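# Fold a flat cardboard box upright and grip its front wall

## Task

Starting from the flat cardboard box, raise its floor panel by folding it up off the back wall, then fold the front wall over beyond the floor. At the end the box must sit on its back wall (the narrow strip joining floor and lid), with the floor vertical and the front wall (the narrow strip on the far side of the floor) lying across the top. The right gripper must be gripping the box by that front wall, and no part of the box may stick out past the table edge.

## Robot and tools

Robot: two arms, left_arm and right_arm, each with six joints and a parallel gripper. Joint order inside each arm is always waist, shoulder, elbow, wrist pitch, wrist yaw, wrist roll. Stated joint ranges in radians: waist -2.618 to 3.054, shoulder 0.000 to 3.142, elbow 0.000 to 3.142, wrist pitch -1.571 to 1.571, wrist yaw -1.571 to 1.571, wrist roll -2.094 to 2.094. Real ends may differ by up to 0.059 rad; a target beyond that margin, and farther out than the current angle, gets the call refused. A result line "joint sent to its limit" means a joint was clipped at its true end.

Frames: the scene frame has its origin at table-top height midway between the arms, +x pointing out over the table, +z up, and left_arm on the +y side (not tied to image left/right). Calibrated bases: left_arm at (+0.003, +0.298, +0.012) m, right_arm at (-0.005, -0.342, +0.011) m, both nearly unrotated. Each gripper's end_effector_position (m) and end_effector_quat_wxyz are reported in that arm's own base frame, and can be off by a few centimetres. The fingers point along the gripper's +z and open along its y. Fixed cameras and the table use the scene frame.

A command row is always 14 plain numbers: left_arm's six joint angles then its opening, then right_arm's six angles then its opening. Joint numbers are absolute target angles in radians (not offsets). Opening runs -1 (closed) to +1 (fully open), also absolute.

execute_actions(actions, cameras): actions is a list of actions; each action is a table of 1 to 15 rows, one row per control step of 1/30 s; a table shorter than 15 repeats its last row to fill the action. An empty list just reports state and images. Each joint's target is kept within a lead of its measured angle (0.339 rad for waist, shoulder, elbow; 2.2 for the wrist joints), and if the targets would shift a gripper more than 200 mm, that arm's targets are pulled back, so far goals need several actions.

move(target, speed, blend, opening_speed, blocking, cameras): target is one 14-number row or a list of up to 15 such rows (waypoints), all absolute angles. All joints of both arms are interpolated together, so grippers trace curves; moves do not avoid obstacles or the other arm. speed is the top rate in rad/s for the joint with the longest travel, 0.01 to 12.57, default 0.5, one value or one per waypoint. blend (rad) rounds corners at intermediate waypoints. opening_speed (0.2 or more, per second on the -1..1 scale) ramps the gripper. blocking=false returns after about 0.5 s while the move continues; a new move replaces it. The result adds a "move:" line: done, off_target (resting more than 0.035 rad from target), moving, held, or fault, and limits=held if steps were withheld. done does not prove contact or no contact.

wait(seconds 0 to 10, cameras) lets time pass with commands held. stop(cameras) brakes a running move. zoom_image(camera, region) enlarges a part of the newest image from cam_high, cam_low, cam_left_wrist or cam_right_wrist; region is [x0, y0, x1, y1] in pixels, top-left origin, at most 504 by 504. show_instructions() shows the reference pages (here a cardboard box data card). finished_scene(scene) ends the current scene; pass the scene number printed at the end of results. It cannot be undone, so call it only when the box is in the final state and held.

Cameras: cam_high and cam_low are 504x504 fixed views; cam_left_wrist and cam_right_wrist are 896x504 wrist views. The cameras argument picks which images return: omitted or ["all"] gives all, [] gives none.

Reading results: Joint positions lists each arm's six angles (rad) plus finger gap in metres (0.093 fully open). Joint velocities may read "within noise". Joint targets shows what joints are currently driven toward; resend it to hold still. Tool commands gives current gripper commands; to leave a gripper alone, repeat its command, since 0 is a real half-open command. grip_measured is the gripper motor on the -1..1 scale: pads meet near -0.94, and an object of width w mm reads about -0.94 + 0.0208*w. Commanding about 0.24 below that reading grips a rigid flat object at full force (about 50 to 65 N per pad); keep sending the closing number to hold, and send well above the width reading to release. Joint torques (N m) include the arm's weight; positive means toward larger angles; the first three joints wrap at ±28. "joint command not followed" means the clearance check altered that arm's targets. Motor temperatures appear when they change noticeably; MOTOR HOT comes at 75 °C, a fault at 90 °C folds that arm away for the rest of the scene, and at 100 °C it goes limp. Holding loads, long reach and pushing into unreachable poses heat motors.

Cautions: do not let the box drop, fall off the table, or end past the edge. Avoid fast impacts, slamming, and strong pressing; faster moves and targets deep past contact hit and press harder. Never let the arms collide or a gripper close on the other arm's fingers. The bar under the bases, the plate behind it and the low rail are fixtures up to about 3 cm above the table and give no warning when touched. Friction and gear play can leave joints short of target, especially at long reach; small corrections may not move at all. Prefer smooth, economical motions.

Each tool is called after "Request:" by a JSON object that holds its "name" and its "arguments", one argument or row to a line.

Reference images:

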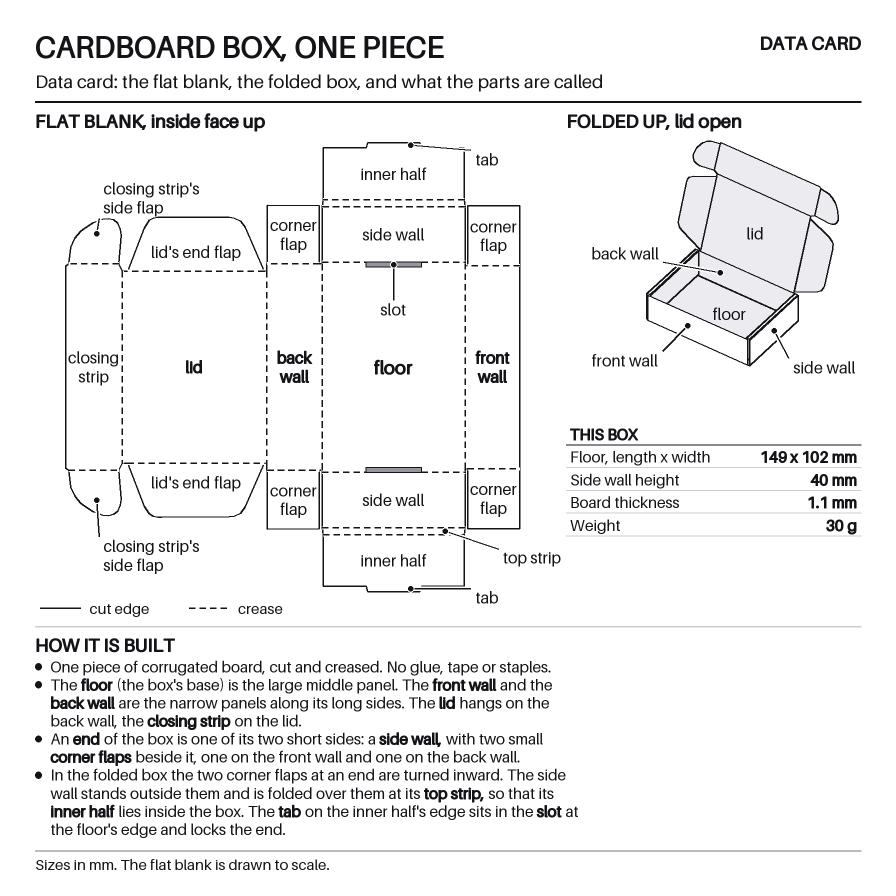

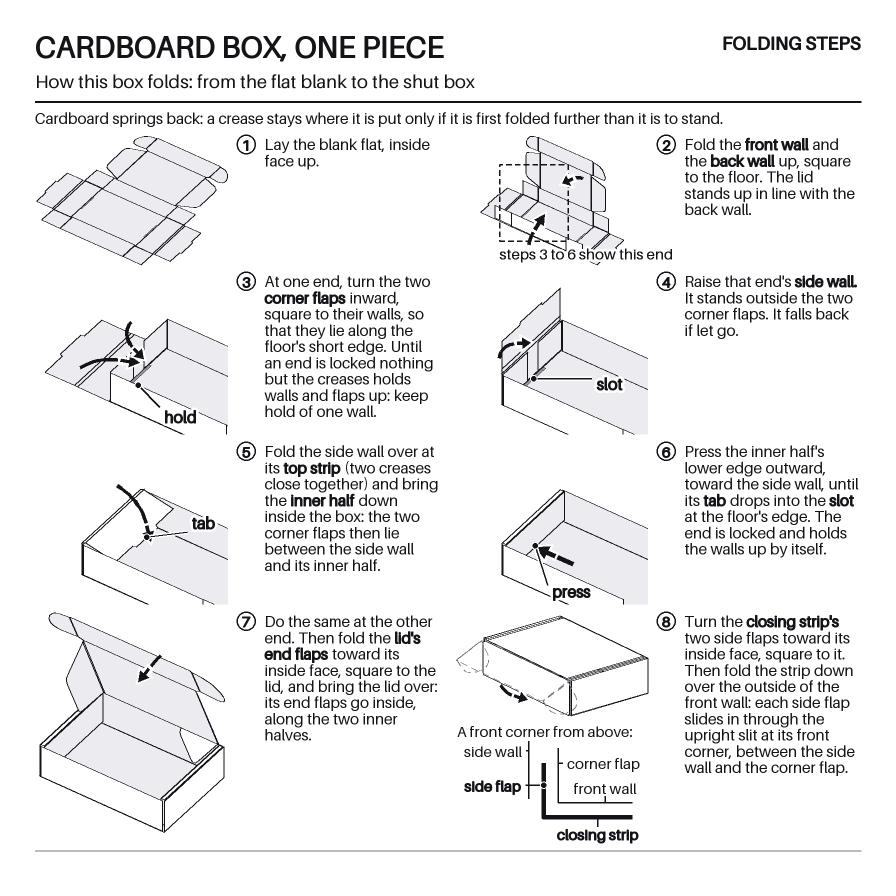

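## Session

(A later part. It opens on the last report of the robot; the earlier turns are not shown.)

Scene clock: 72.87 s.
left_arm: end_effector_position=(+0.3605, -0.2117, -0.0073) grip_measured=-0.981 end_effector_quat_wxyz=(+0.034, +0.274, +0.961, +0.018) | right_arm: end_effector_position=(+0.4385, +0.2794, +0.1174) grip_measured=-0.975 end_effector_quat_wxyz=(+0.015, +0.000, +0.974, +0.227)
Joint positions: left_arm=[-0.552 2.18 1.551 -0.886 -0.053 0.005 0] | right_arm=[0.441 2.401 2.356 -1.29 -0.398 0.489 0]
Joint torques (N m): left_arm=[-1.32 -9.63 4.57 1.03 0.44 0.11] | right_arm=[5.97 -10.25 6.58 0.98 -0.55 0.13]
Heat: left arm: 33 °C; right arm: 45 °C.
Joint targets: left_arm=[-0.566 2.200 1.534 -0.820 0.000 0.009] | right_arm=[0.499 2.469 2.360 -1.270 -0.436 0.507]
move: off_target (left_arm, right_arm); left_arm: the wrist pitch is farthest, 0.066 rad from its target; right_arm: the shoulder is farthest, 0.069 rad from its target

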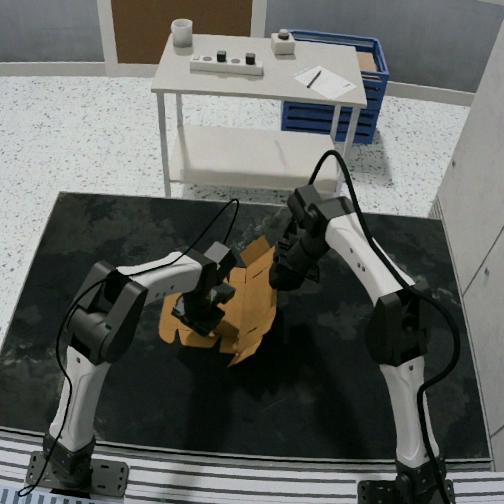

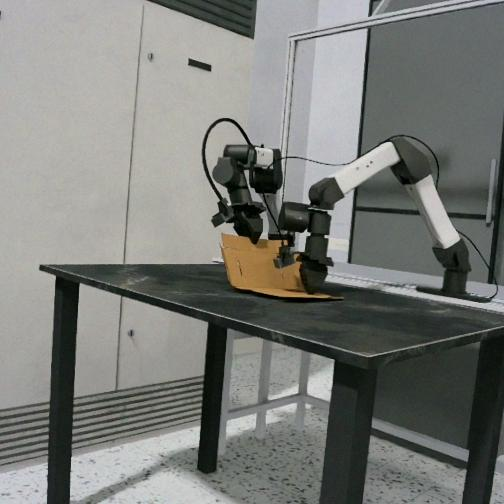

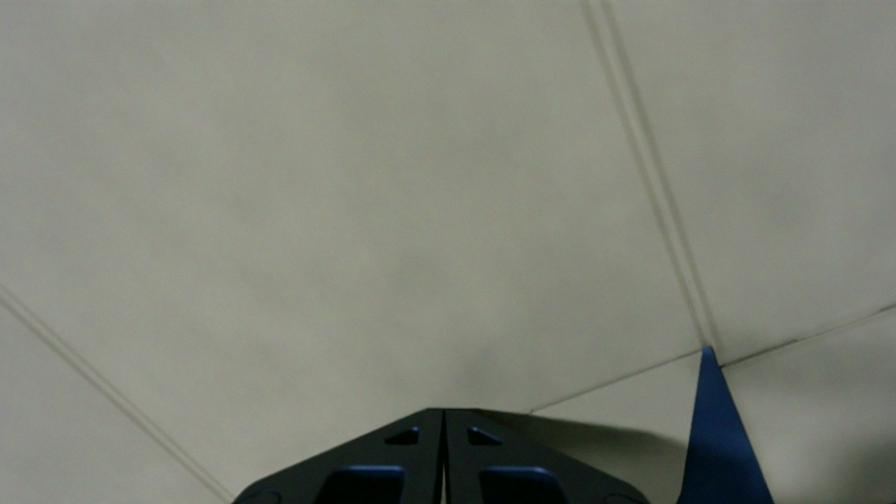

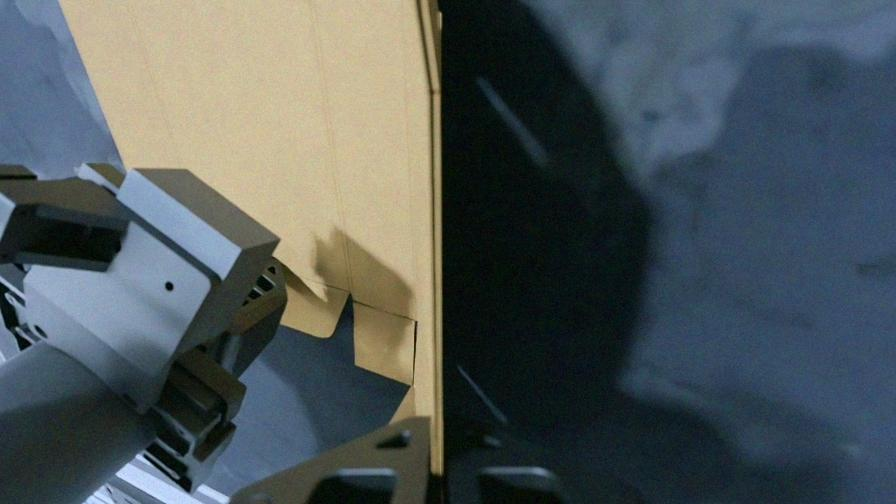

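Request:
{"name": "move", "arguments": {
  "target": [-0.567,2.2,1.534,-0.82,0,0,-1,0.56,2.46,2.39,-1.29,-0.40,0.54,-1],
  "speed": 0.12,
  "cameras": ["cam_low","cam_right_wrist"]
}}

Request:
{"name": "zoom_image", "arguments": {
  "camera": "cam_low",
  "region": [160, 190, 360, 330]
}}

Scene clock: 74.97 s.
left_arm: end_effector_position=(+0.3605, -0.2117, -0.0073) grip_measured=-0.981 end_effector_quat_wxyz=(+0.034, +0.274, +0.961, +0.018) | right_arm: end_effector_position=(+0.4329, +0.3026, +0.1305) grip_measured=-0.975 end_effector_quat_wxyz=(+0.029, +0.001, +0.973, +0.229)
Joint positions: left_arm=[-0.552 2.18 1.551 -0.886 -0.053 0.005 0] | right_arm=[0.494 2.401 2.403 -1.288 -0.373 0.549 0]
Joint torques (N m): left_arm=[-1.35 -9.68 4.64 1.04 0.45 0.01] | right_arm=[6.72 -11.15 5.24 0.86 -0.4 -0.01]
Heat: left arm: 34 °C; right arm: 45 °C.
Joint targets: left_arm=[-0.567 2.200 1.534 -0.820 0.000 0.000] | right_arm=[0.560 2.460 2.390 -1.289 -0.399 0.551]
move: off_target (left_arm, right_arm); left_arm: the wrist pitch is farthest, 0.066 rad from its target; right_arm: the waist is farthest, 0.066 rad from its target

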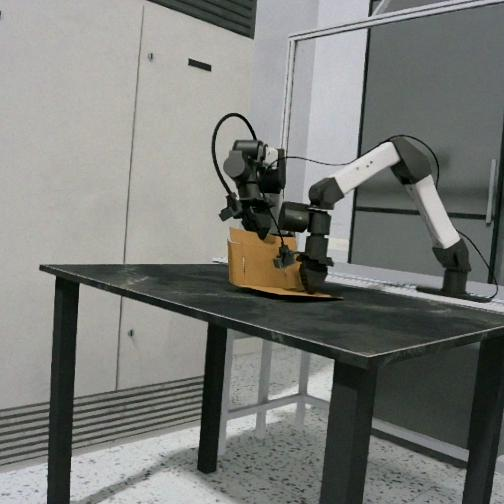

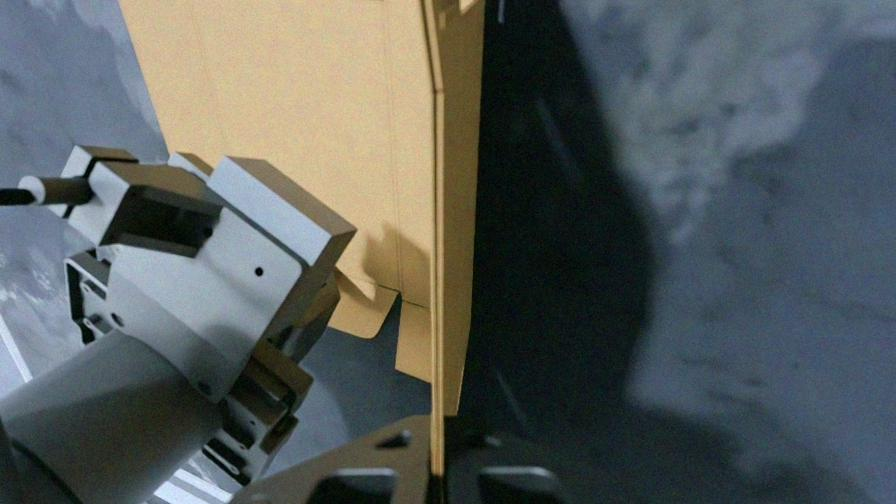

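Scaled by 2.520 (camera's finer frame: 720x720).

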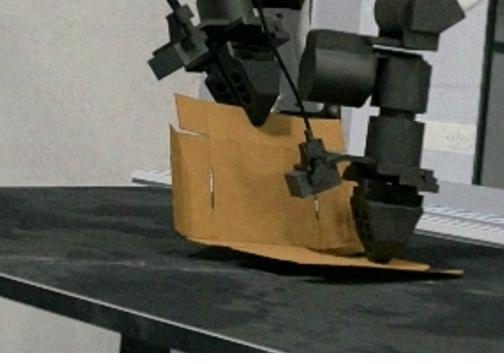

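Request:
{"name": "move", "arguments": {
  "target": [-0.567,2.2,1.534,-0.82,0,0,-1,0.56,2.55,2.39,-1.22,-0.40,0.54,-1],
  "speed": 0.12,
  "cameras": ["cam_low","cam_right_wrist"]
}}

Request:
{"name": "zoom_image", "arguments": {
  "camera": "cam_low",
  "region": [160, 190, 360, 330]
}}

Scene clock: 76.23 s.
left_arm: end_effector_position=(+0.3609, -0.2119, -0.0073) grip_measured=-0.981 end_effector_quat_wxyz=(+0.035, +0.274, +0.961, +0.018) | right_arm: end_effector_position=(+0.4346, +0.2960, +0.1297) grip_measured=-0.975 end_effector_quat_wxyz=(+0.028, +0.002, +0.974, +0.225)
Joint positions: left_arm=[-0.552 2.18 1.551 -0.884 -0.053 0.005 0] | right_arm=[0.481 2.401 2.403 -1.299 -0.372 0.538 0]
Joint torques (N m): left_arm=[-1.36 -9.7 4.74 1.06 0.46 0.01] | right_arm=[1.73 -17.09 6.16 0.95 -0.15 -0.03]
Heat: left arm: 34 °C; right arm: 45 °C.
Joint targets: left_arm=[-0.567 2.200 1.534 -0.819 0.000 0.000] | right_arm=[0.494 2.402 2.403 -1.289 -0.373 0.538]
move: held (right_arm; a check stopped the path), off_target (left_arm); limits=held; left_arm: the wrist pitch is farthest, 0.064 rad from its target; right_arm: the shoulder is farthest, 0.149 rad from its target
joint command not followed: on one or more control steps a check withheld the commanded joint targets of the right arm, and it was not sent them on those steps.
cause: the commanded joint targets, or the way to them, would bring a part of the robot too close to another arm (this arm's gripper housing and the left arm's wrist (the part past the wrist pitch), at the place that arm is still heading or pushing toward).

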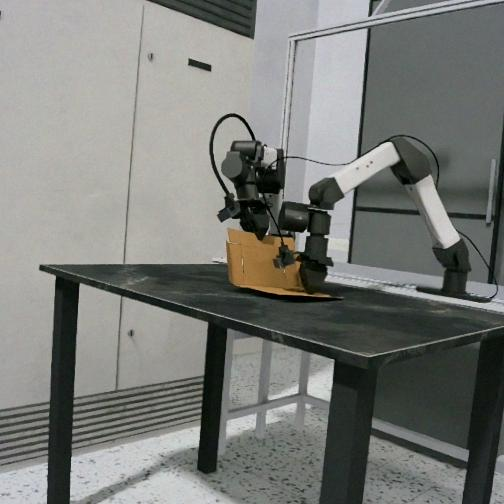

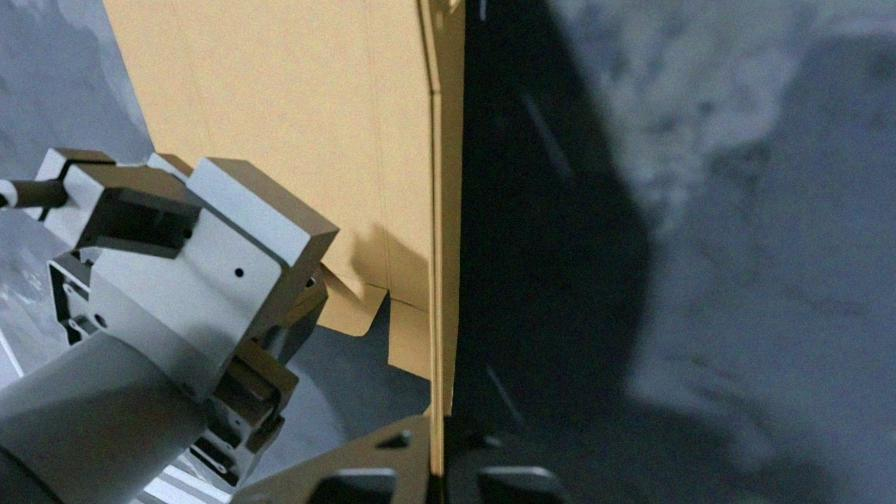

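Scaled by 2.520 (camera's finer frame: 720x720).

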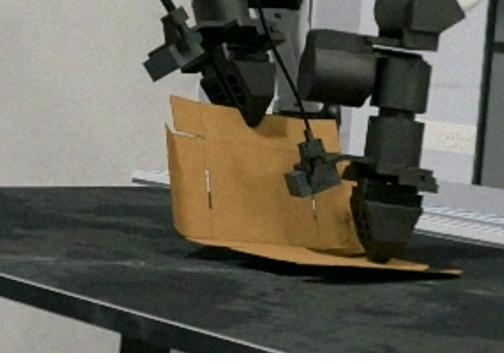

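Request:
{"name": "move", "arguments": {
  "target": [
    [-0.45,2.05,1.515,-1.0,0,0,-1,0.47,2.42,2.38,-1.31,-0.373,0.538,-1],
    [-0.1,1.75,1.515,-1.2,0,0,-1,0.43,2.42,2.20,-1.20,-0.34,0.45,-1],
    [-0.1,1.6,1.515,-1.2,0,0,-1,0.375,2.37,1.97,-1.07,-0.31,0.37,-1]
  ],
  "speed": [0.3,0.3,0.2]
}}

Request:
{"name": "zoom_image", "arguments": {
  "camera": "cam_low",
  "region": [160, 190, 360, 330]
}}

Scene clock: 81.77 s.
left_arm: end_effector_position=(+0.3528, -0.0341, +0.1864) grip_measured=-0.981 end_effector_quat_wxyz=(+0.155, +0.047, +0.987, -0.003) | right_arm: end_effector_position=(+0.4310, +0.2407, +0.0250) grip_measured=-0.975 end_effector_quat_wxyz=(-0.019, -0.004, +0.980, +0.197)
Joint positions: left_arm=[-0.101 1.614 1.532 -1.179 -0.01 -0.004 0] | right_arm=[0.382 2.395 2 -1.06 -0.382 0.397 0]
Joint torques (N m): left_arm=[-0.02 -8.57 5.31 0.73 0.07 0.02] | right_arm=[0.05 -19.3 3.88 0.41 0.5 -0.18]
Heat: left arm: 34 °C; right arm: 46 °C.
Joint targets: left_arm=[-0.100 1.600 1.515 -1.201 0.000 -0.009] | right_arm=[0.376 2.371 1.971 -1.070 -0.320 0.380]
move: off_target (right_arm); right_arm: the wrist yaw is farthest, 0.072 rad from its target

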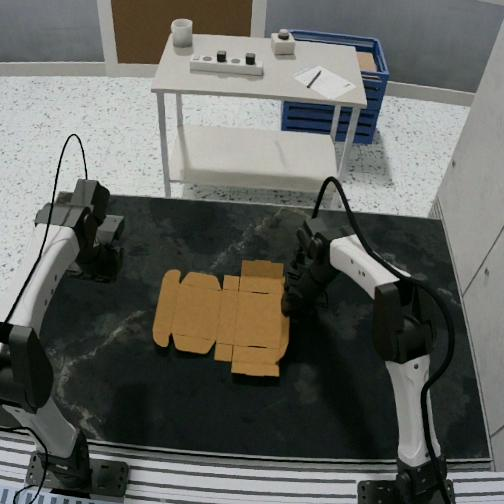

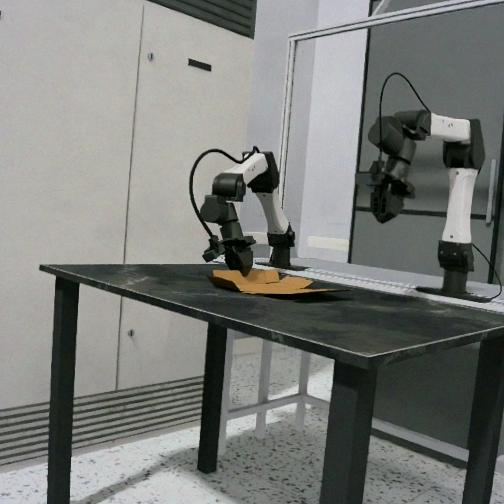

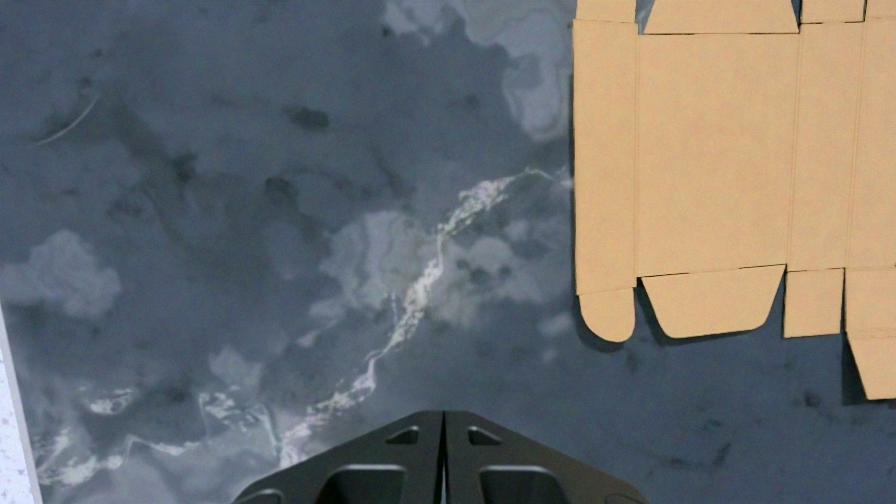

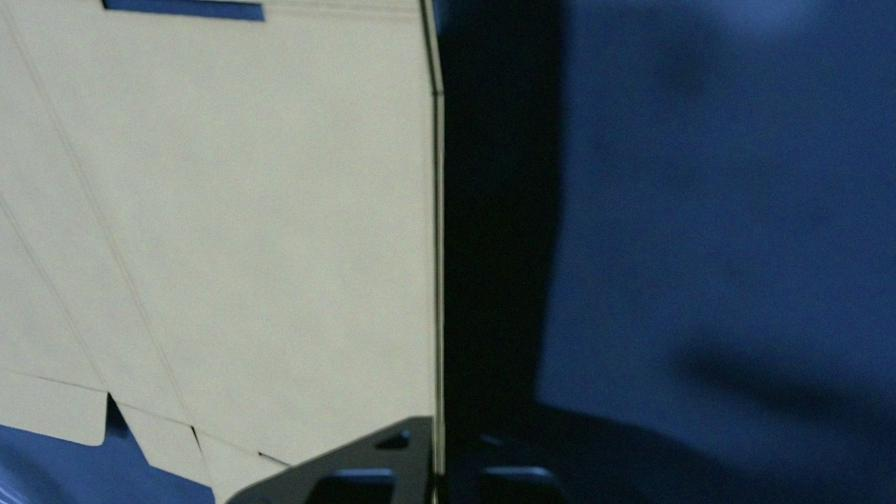

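Scaled by 2.520 (camera's finer frame: 720x720).

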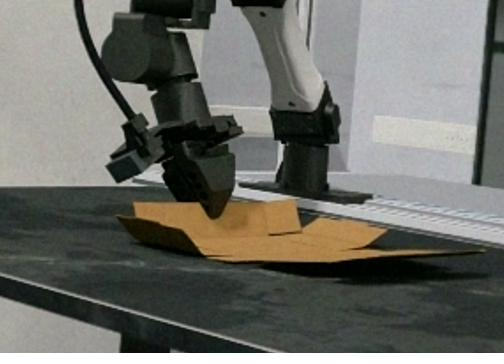

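Request:
{"name": "move", "arguments": {
  "target": [
    [-0.1,1.6,1.515,-1.2,0,0,-1,0.49,2.50,2.28,-1.30,-0.09,0.487,-1],
    [-0.1,1.6,1.515,-1.2,0,0,-1,0.48,2.50,2.28,-1.30,-0.09,0.487,-0.2],
    [-0.1,1.6,1.515,-1.2,0,0,-1,0.45,2.25,2.35,-1.60,-0.09,0.487,-0.2]
  ],
  "speed": [0.15,0.1,0.2],
  "opening_speed": 0.5
}}

Request:
{"name": "zoom_image", "arguments": {
  "camera": "cam_low",
  "region": [160, 190, 360, 330]
}}

Scene clock: 90.30 s.
left_arm: end_effector_position=(+0.3528, -0.0341, +0.1864) grip_measured=-0.981 end_effector_quat_wxyz=(+0.155, +0.047, +0.987, -0.003) | right_arm: end_effector_position=(+0.3981, +0.2094, +0.1356) grip_measured=-0.202 end_effector_quat_wxyz=(-0.001, +0.009, +0.999, +0.052)
Joint positions: left_arm=[-0.101 1.614 1.532 -1.179 -0.01 -0.004 0] | right_arm=[0.449 2.299 2.325 -1.554 -0.094 0.469 0.036]
Joint torques (N m): left_arm=[-0.05 -8.51 5.35 0.74 0.11 0.12] | right_arm=[0.5 -20.67 7.65 -0.05 0.16 0.08]
Motor temperatures (°C): left_arm=[21 34 29 25 23 22 21] | right_arm=[22 51 32 24 22 22 22]
Heat: left arm: 34 °C; right arm: 51 °C.
Joint targets: left_arm=[-0.100 1.600 1.515 -1.200 0.000 0.000] | right_arm=[0.448 2.250 2.349 -1.590 -0.081 0.479]
joint sent to its limit (right arm) — the wrist pitch, lower limit.
move: off_target (right_arm); target 2's new numbers were sent with right_arm's wrist yaw 0.054 rad from that target; right_arm: the shoulder is farthest, 0.049 rad from its target

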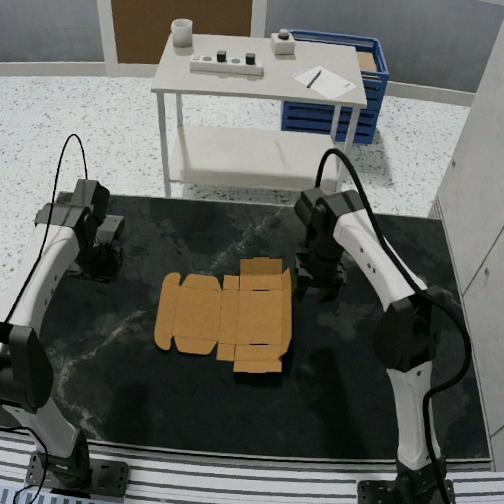

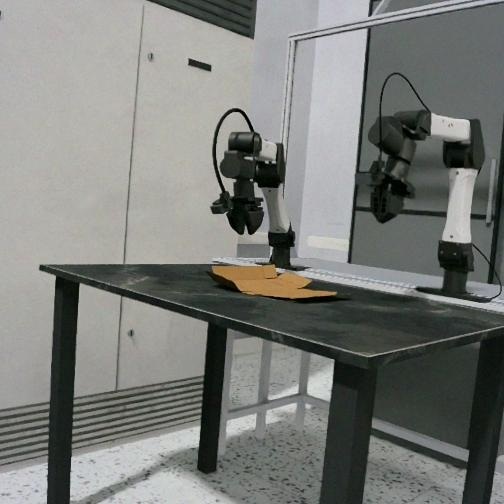

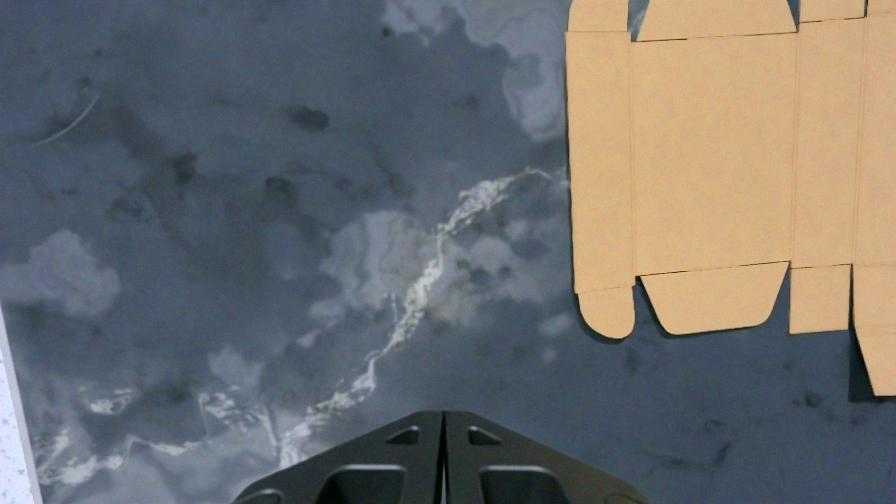

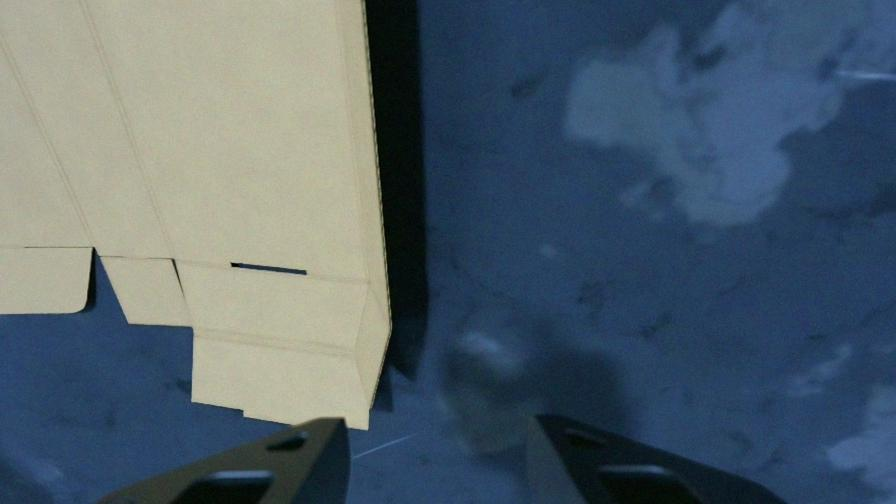

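Scaled by 2.520 (camera's finer frame: 720x720).

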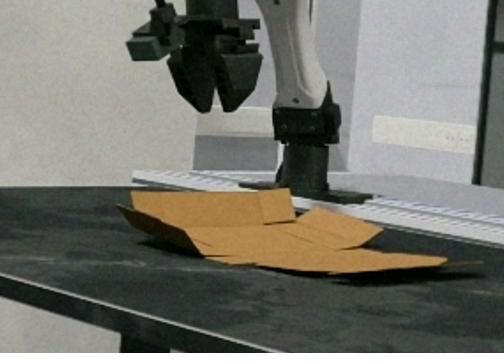

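Request:
{"name": "move", "arguments": {
  "target": [
    [-0.1,1.6,1.515,-1.2,0,0,-1,0.6,1.5,1.2,-0.6,0.4,0.7,0.0],
    [-0.1,1.6,1.515,-1.2,0,0,-1,1.1,1.45,0.5,0.4,0.8,0.76,0.0],
    [-0.1,1.6,1.515,-1.2,0,0,-1,0.992,1.866,0.395,1.12,0.745,0.76,0.0]
  ],
  "speed": [0.9,0.8,0.5],
  "cameras": ["cam_low","cam_right_wrist"]
}}

Request:
{"name": "zoom_image", "arguments": {
  "camera": "cam_low",
  "region": [160, 190, 360, 330]
}}

Scene clock: 101.83 s.
left_arm: end_effector_position=(+0.3528, -0.0341, +0.1864) grip_measured=-0.981 end_effector_quat_wxyz=(+0.155, +0.047, +0.987, -0.003) | right_arm: end_effector_position=(+0.2952, +0.2444, +0.0605) grip_measured=-0.002 end_effector_quat_wxyz=(+0.570, +0.109, +0.788, +0.206)
Joint positions: left_arm=[-0.101 1.614 1.532 -1.179 -0.01 -0.004 0] | right_arm=[0.997 1.846 0.401 1.072 0.753 0.745 0.045]
Joint torques (N m): left_arm=[-0.03 -8.61 5.38 0.74 0.11 0.12] | right_arm=[0.21 -6.71 3.22 2.42 0.07 0.09]
Motor temperatures (°C): left_arm=[21 34 29 25 23 22 21] | right_arm=[22 56 33 25 22 22 22]
Heat: left arm: 34 °C; right arm: 56 °C.
Joint targets: left_arm=[-0.100 1.600 1.515 -1.200 0.000 0.000] | right_arm=[0.993 1.865 0.395 1.119 0.736 0.759]
move: off_target (right_arm); right_arm: the wrist pitch is farthest, 0.048 rad from its target

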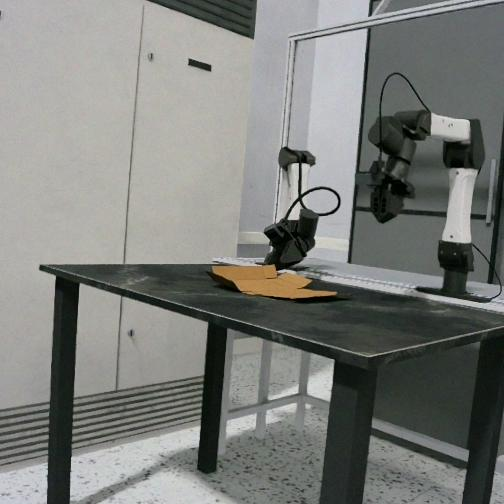

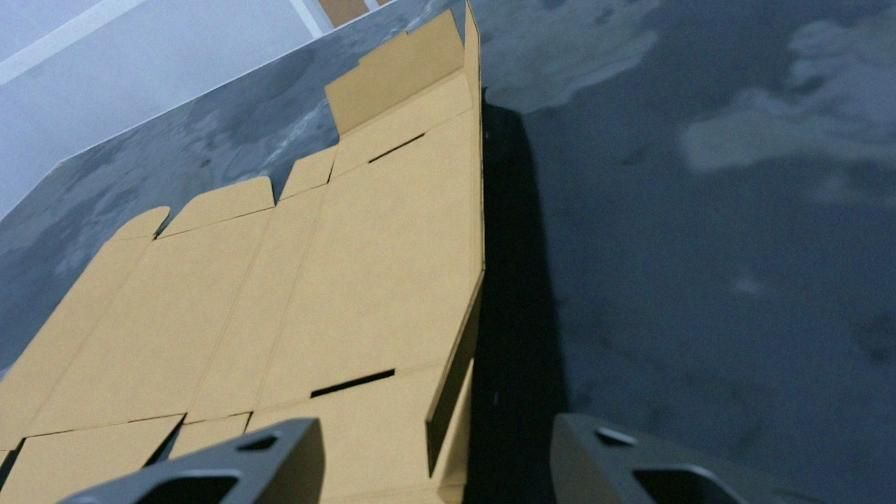

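Scaled by 2.520 (camera's finer frame: 720x720).

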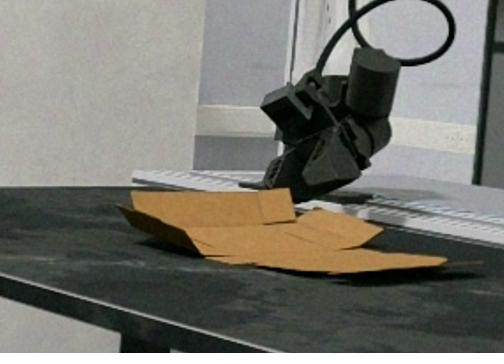

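Request:
{"name": "move", "arguments": {
  "target": [
    [-0.1,1.6,1.515,-1.2,0,0,-1,0.985,1.90,0.395,1.12,0.745,0.74,0.3],
    [-0.1,1.6,1.515,-1.2,0,0,-1,0.7925,2.121,0.651,1.095,0.563,0.732,0.3]
  ],
  "speed": 0.15,
  "cameras": ["cam_low","cam_right_wrist"]
}}

Request:
{"name": "zoom_image", "arguments": {
  "camera": "cam_low",
  "region": [160, 190, 360, 330]
}}

Scene clock: 108.30 s.
left_arm: end_effector_position=(+0.3528, -0.0341, +0.1864) grip_measured=-0.981 end_effector_quat_wxyz=(+0.155, +0.047, +0.987, -0.003) | right_arm: end_effector_position=(+0.3701, +0.2484, +0.0391) grip_measured=+0.298 end_effector_quat_wxyz=(+0.573, +0.142, +0.784, +0.193)
Joint positions: left_arm=[-0.101 1.614 1.532 -1.179 -0.01 -0.004 0] | right_arm=[0.82 2.073 0.63 1.099 0.646 0.716 0.06]
Joint torques (N m): left_arm=[-0.02 -8.5 5.31 0.73 0.1 0.12] | right_arm=[-0.81 -6.12 5.55 1.93 -0.55 0.09]
Heat: left arm: 35 °C; right arm: 53 °C.
Joint targets: left_arm=[-0.100 1.600 1.515 -1.200 0.000 0.000] | right_arm=[0.805 2.122 0.652 1.095 0.573 0.731]
move: off_target (right_arm); right_arm: the wrist yaw is farthest, 0.083 rad from its target

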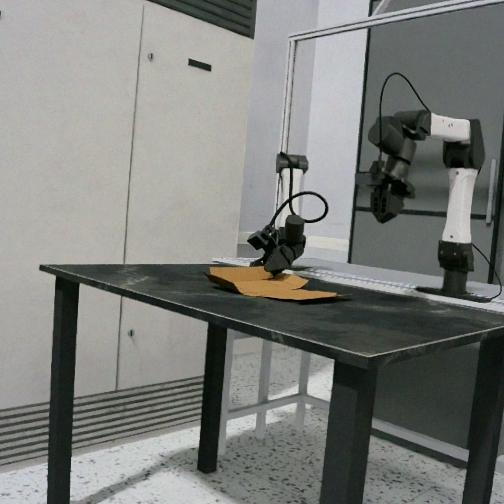

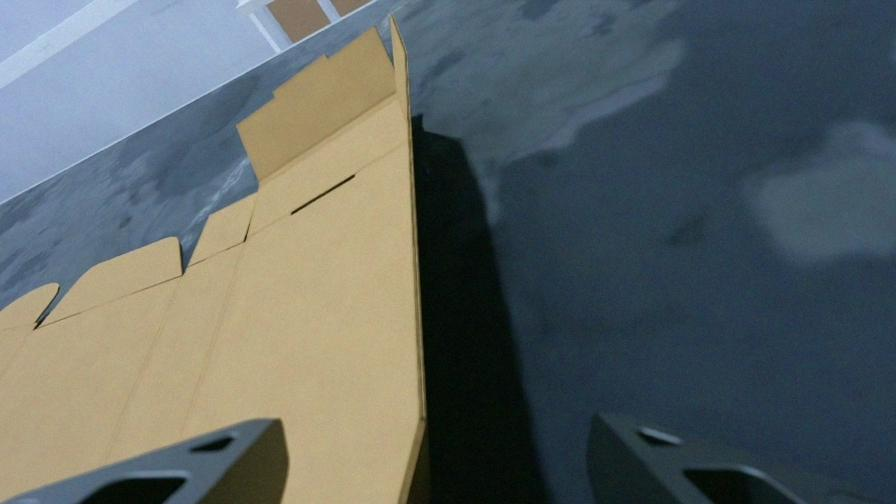

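Scaled by 2.520 (camera's finer frame: 720x720).

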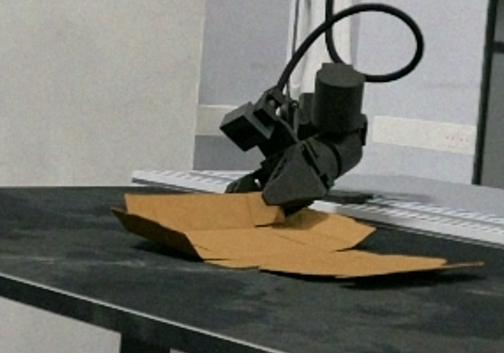

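Request:
{"name": "move", "arguments": {
  "target": [-0.1,1.6,1.515,-1.2,0,0,-1,0.83,2.19,0.64,1.14,0.573,0.732,0.1],
  "speed": 0.12,
  "cameras": ["cam_low","cam_right_wrist"]
}}

Request:
{"name": "zoom_image", "arguments": {
  "camera": "cam_low",
  "region": [180, 210, 300, 300]
}}

Scene clock: 111.23 s.
left_arm: end_effector_position=(+0.3528, -0.0341, +0.1864) grip_measured=-0.981 end_effector_quat_wxyz=(+0.155, +0.047, +0.987, -0.003) | right_arm: end_effector_position=(+0.3711, +0.2491, +0.0381) grip_measured=+0.102 end_effector_quat_wxyz=(+0.588, +0.138, +0.774, +0.190)
Joint positions: left_arm=[-0.101 1.614 1.532 -1.179 -0.01 -0.004 0] | right_arm=[0.826 2.118 0.632 1.181 0.667 0.681 0.05]
Joint torques (N m): left_arm=[-0.05 -8.57 5.34 0.74 0.11 0.11] | right_arm=[0.9 -4.1 4.22 1.51 -0.79 0.44]
Motor temperatures (°C): left_arm=[21 35 29 25 23 22 21] | right_arm=[22 51 32 27 22 22 22]
Heat: left arm: 35 °C; right arm: 51 °C.
Joint targets: left_arm=[-0.100 1.600 1.515 -1.200 0.000 0.000] | right_arm=[0.830 2.189 0.640 1.141 0.574 0.732]
move: off_target (right_arm); right_arm: the wrist yaw is farthest, 0.094 rad from its target

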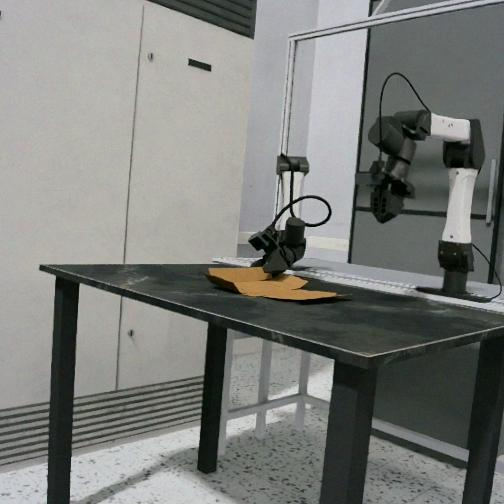

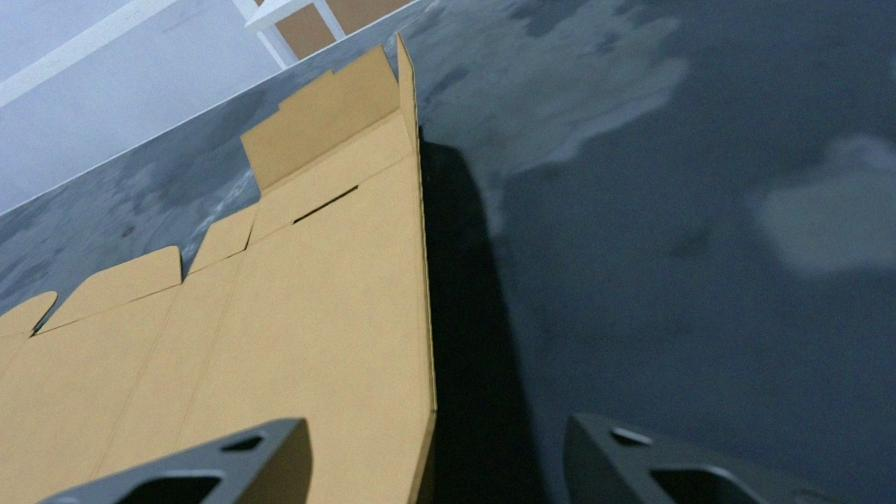

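Scaled by 4.200 (camera's finer frame: 720x720).

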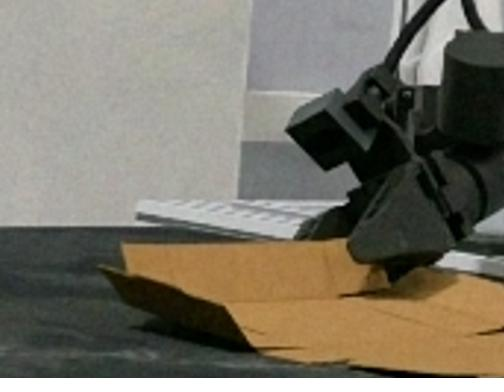

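Request:
{"name": "move", "arguments": {
  "target": [
    [-0.1,1.6,1.515,-1.2,0,0,-1,0.81,2.04,0.67,1.0,0.56,0.745,0.1],
    [-0.1,1.6,1.515,-1.2,0,0,-1,0.80,2.05,0.66,1.02,0.555,0.745,-0.5],
    [-0.1,1.6,1.515,-1.2,0,0,-1,0.80,2.14,0.66,1.03,0.555,0.745,-0.5]
  ],
  "speed": 0.15,
  "cameras": ["cam_low","cam_right_wrist"]
}}

Request:
{"name": "zoom_image", "arguments": {
  "camera": "cam_low",
  "region": [180, 210, 300, 300]
}}

Scene clock: 116.77 s.
left_arm: end_effector_position=(+0.3528, -0.0341, +0.1864) grip_measured=-0.981 end_effector_quat_wxyz=(+0.155, +0.047, +0.987, -0.003) | right_arm: end_effector_position=(+0.3757, +0.2502, +0.0300) grip_measured=-0.498 end_effector_quat_wxyz=(+0.555, +0.139, +0.795, +0.202)
Joint positions: left_arm=[-0.101 1.614 1.532 -1.179 -0.01 -0.004 0] | right_arm=[0.796 2.088 0.648 1.068 0.587 0.734 0.021]
Joint torques (N m): left_arm=[-0.05 -8.58 5.35 0.71 0.11 0.14] | right_arm=[0.49 -6.06 4.66 1.57 -0.1 0.07]
Heat: left arm: 35 °C; right arm: 50 °C.
Joint targets: left_arm=[-0.100 1.600 1.515 -1.200 0.000 0.000] | right_arm=[0.795 2.140 0.659 1.029 0.555 0.746]
move: off_target (right_arm); target 2's new numbers were sent with right_arm's wrist yaw 0.049 rad from that target; right_arm: the shoulder is farthest, 0.052 rad from its target

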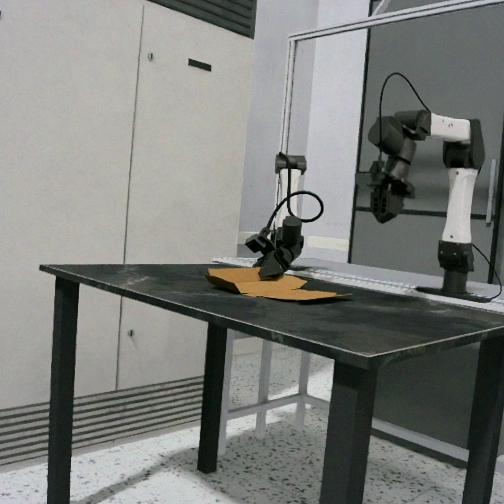

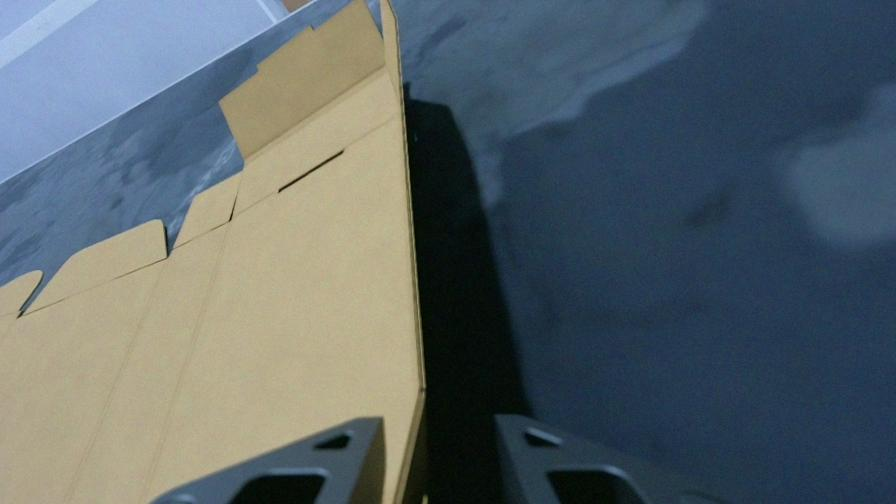

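Scaled by 4.200 (camera's finer frame: 720x720).

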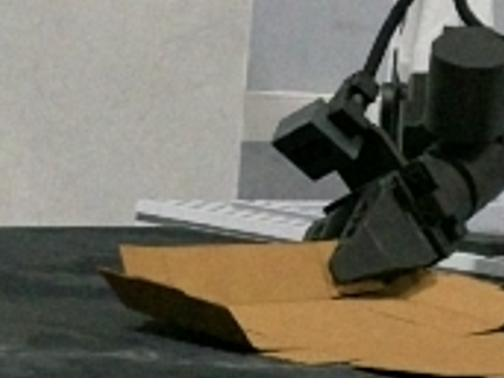

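Request:
{"name": "move", "arguments": {
  "target": [
    [-0.1,1.6,1.515,-1.2,0,0,-1,0.815,2.19,0.65,1.06,0.555,0.745,-0.5],
    [-0.1,1.6,1.515,-1.2,0,0,-1,0.815,2.17,0.65,1.06,0.555,0.745,-1]
  ],
  "speed": 0.12,
  "opening_speed": 0.5,
  "cameras": ["cam_low","cam_right_wrist"]
}}

Request:
{"name": "zoom_image", "arguments": {
  "camera": "cam_low",
  "region": [180, 210, 300, 300]
}}

Scene clock: 119.80 s.
left_arm: end_effector_position=(+0.3528, -0.0341, +0.1864) grip_measured=-0.981 end_effector_quat_wxyz=(+0.155, +0.047, +0.987, -0.003) | right_arm: end_effector_position=(+0.3771, +0.2466, +0.0261) grip_measured=-0.974 end_effector_quat_wxyz=(+0.566, +0.146, +0.787, +0.195)
Joint positions: left_arm=[-0.101 1.614 1.532 -1.179 -0.01 -0.004 0] | right_arm=[0.797 2.127 0.648 1.125 0.618 0.727 0]
Joint torques (N m): left_arm=[-0.05 -8.57 5.29 0.74 0.1 0.14] | right_arm=[1.47 -7.02 3.77 1.26 -0.45 0.13]
Heat: left arm: 35 °C; right arm: 49 °C.
Joint targets: left_arm=[-0.100 1.600 1.515 -1.200 0.000 0.000] | right_arm=[0.807 2.170 0.650 1.060 0.554 0.745]
move: off_target (right_arm); target 2's new numbers were sent with right_arm's wrist yaw 0.069 rad from that target; right_arm: the wrist pitch is farthest, 0.065 rad from its target

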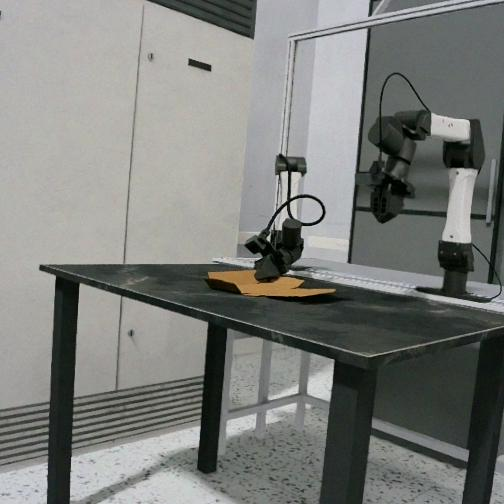

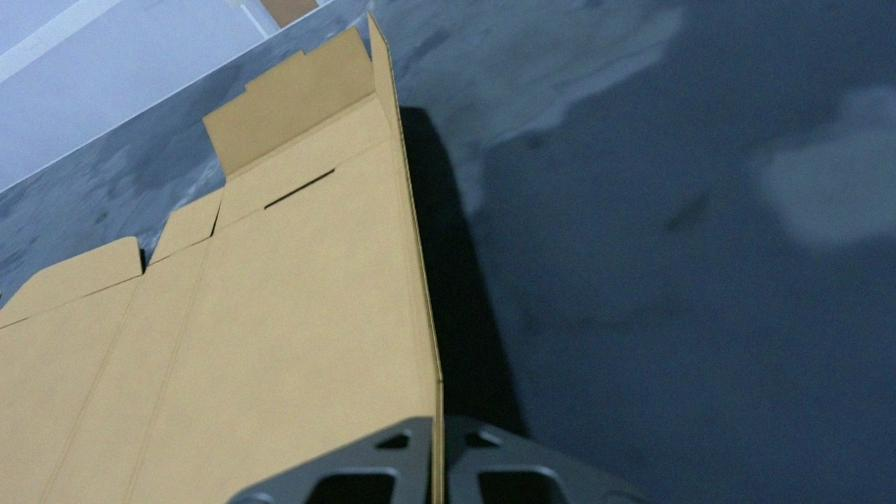

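Scaled by 4.200 (camera's finer frame: 720x720).

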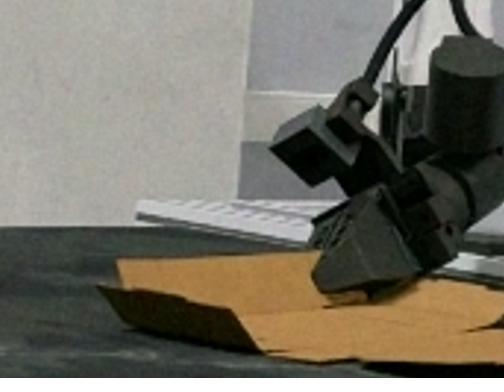

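Request:
{"name": "move", "arguments": {
  "target": [
    [-0.1,1.6,1.515,-1.2,0,0,-1,0.807,2.16,0.65,1.06,0.575,0.735,-0.4],
    [-0.1,1.6,1.515,-1.2,0,0,-1,0.74,2.19,0.755,1.02,0.505,0.706,-0.4]
  ],
  "speed": 0.1,
  "cameras": ["cam_low","cam_right_wrist"]
}}

Request:
{"name": "zoom_image", "arguments": {
  "camera": "cam_low",
  "region": [180, 210, 300, 300]
}}

Scene clock: 124.83 s.
left_arm: end_effector_position=(+0.3528, -0.0341, +0.1864) grip_measured=-0.981 end_effector_quat_wxyz=(+0.155, +0.047, +0.987, -0.003) | right_arm: end_effector_position=(+0.3988, +0.2627, +0.0337) grip_measured=-0.402 end_effector_quat_wxyz=(+0.564, +0.134, +0.785, +0.218)
Joint positions: left_arm=[-0.101 1.614 1.532 -1.179 -0.01 -0.004 0] | right_arm=[0.765 2.148 0.737 1.091 0.541 0.707 0.026]
Joint torques (N m): left_arm=[-0.05 -8.58 5.34 0.74 0.1 0.11] | right_arm=[-0.61 -7.71 5.5 1.22 -0.19 -0.05]
Heat: left arm: 35 °C; right arm: 47 °C.
Joint targets: left_arm=[-0.100 1.600 1.515 -1.200 0.000 0.000] | right_arm=[0.753 2.191 0.756 1.020 0.505 0.706]
move: off_target (right_arm); right_arm: the wrist pitch is farthest, 0.071 rad from its target

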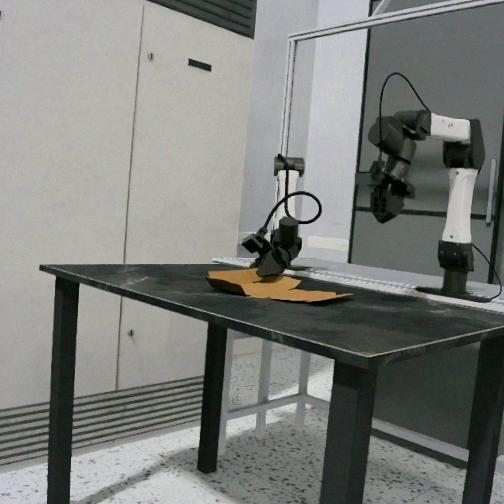

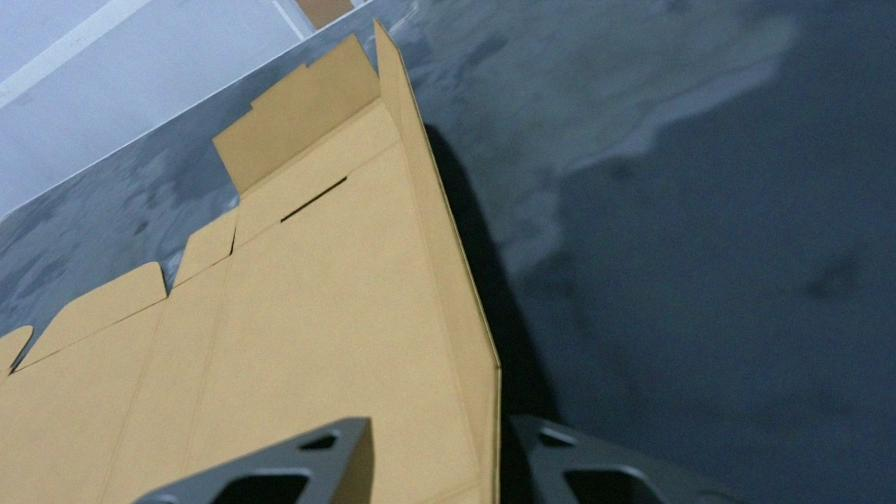

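Scaled by 4.200 (camera's finer frame: 720x720).

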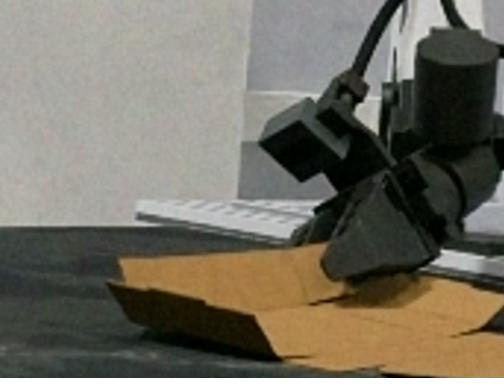

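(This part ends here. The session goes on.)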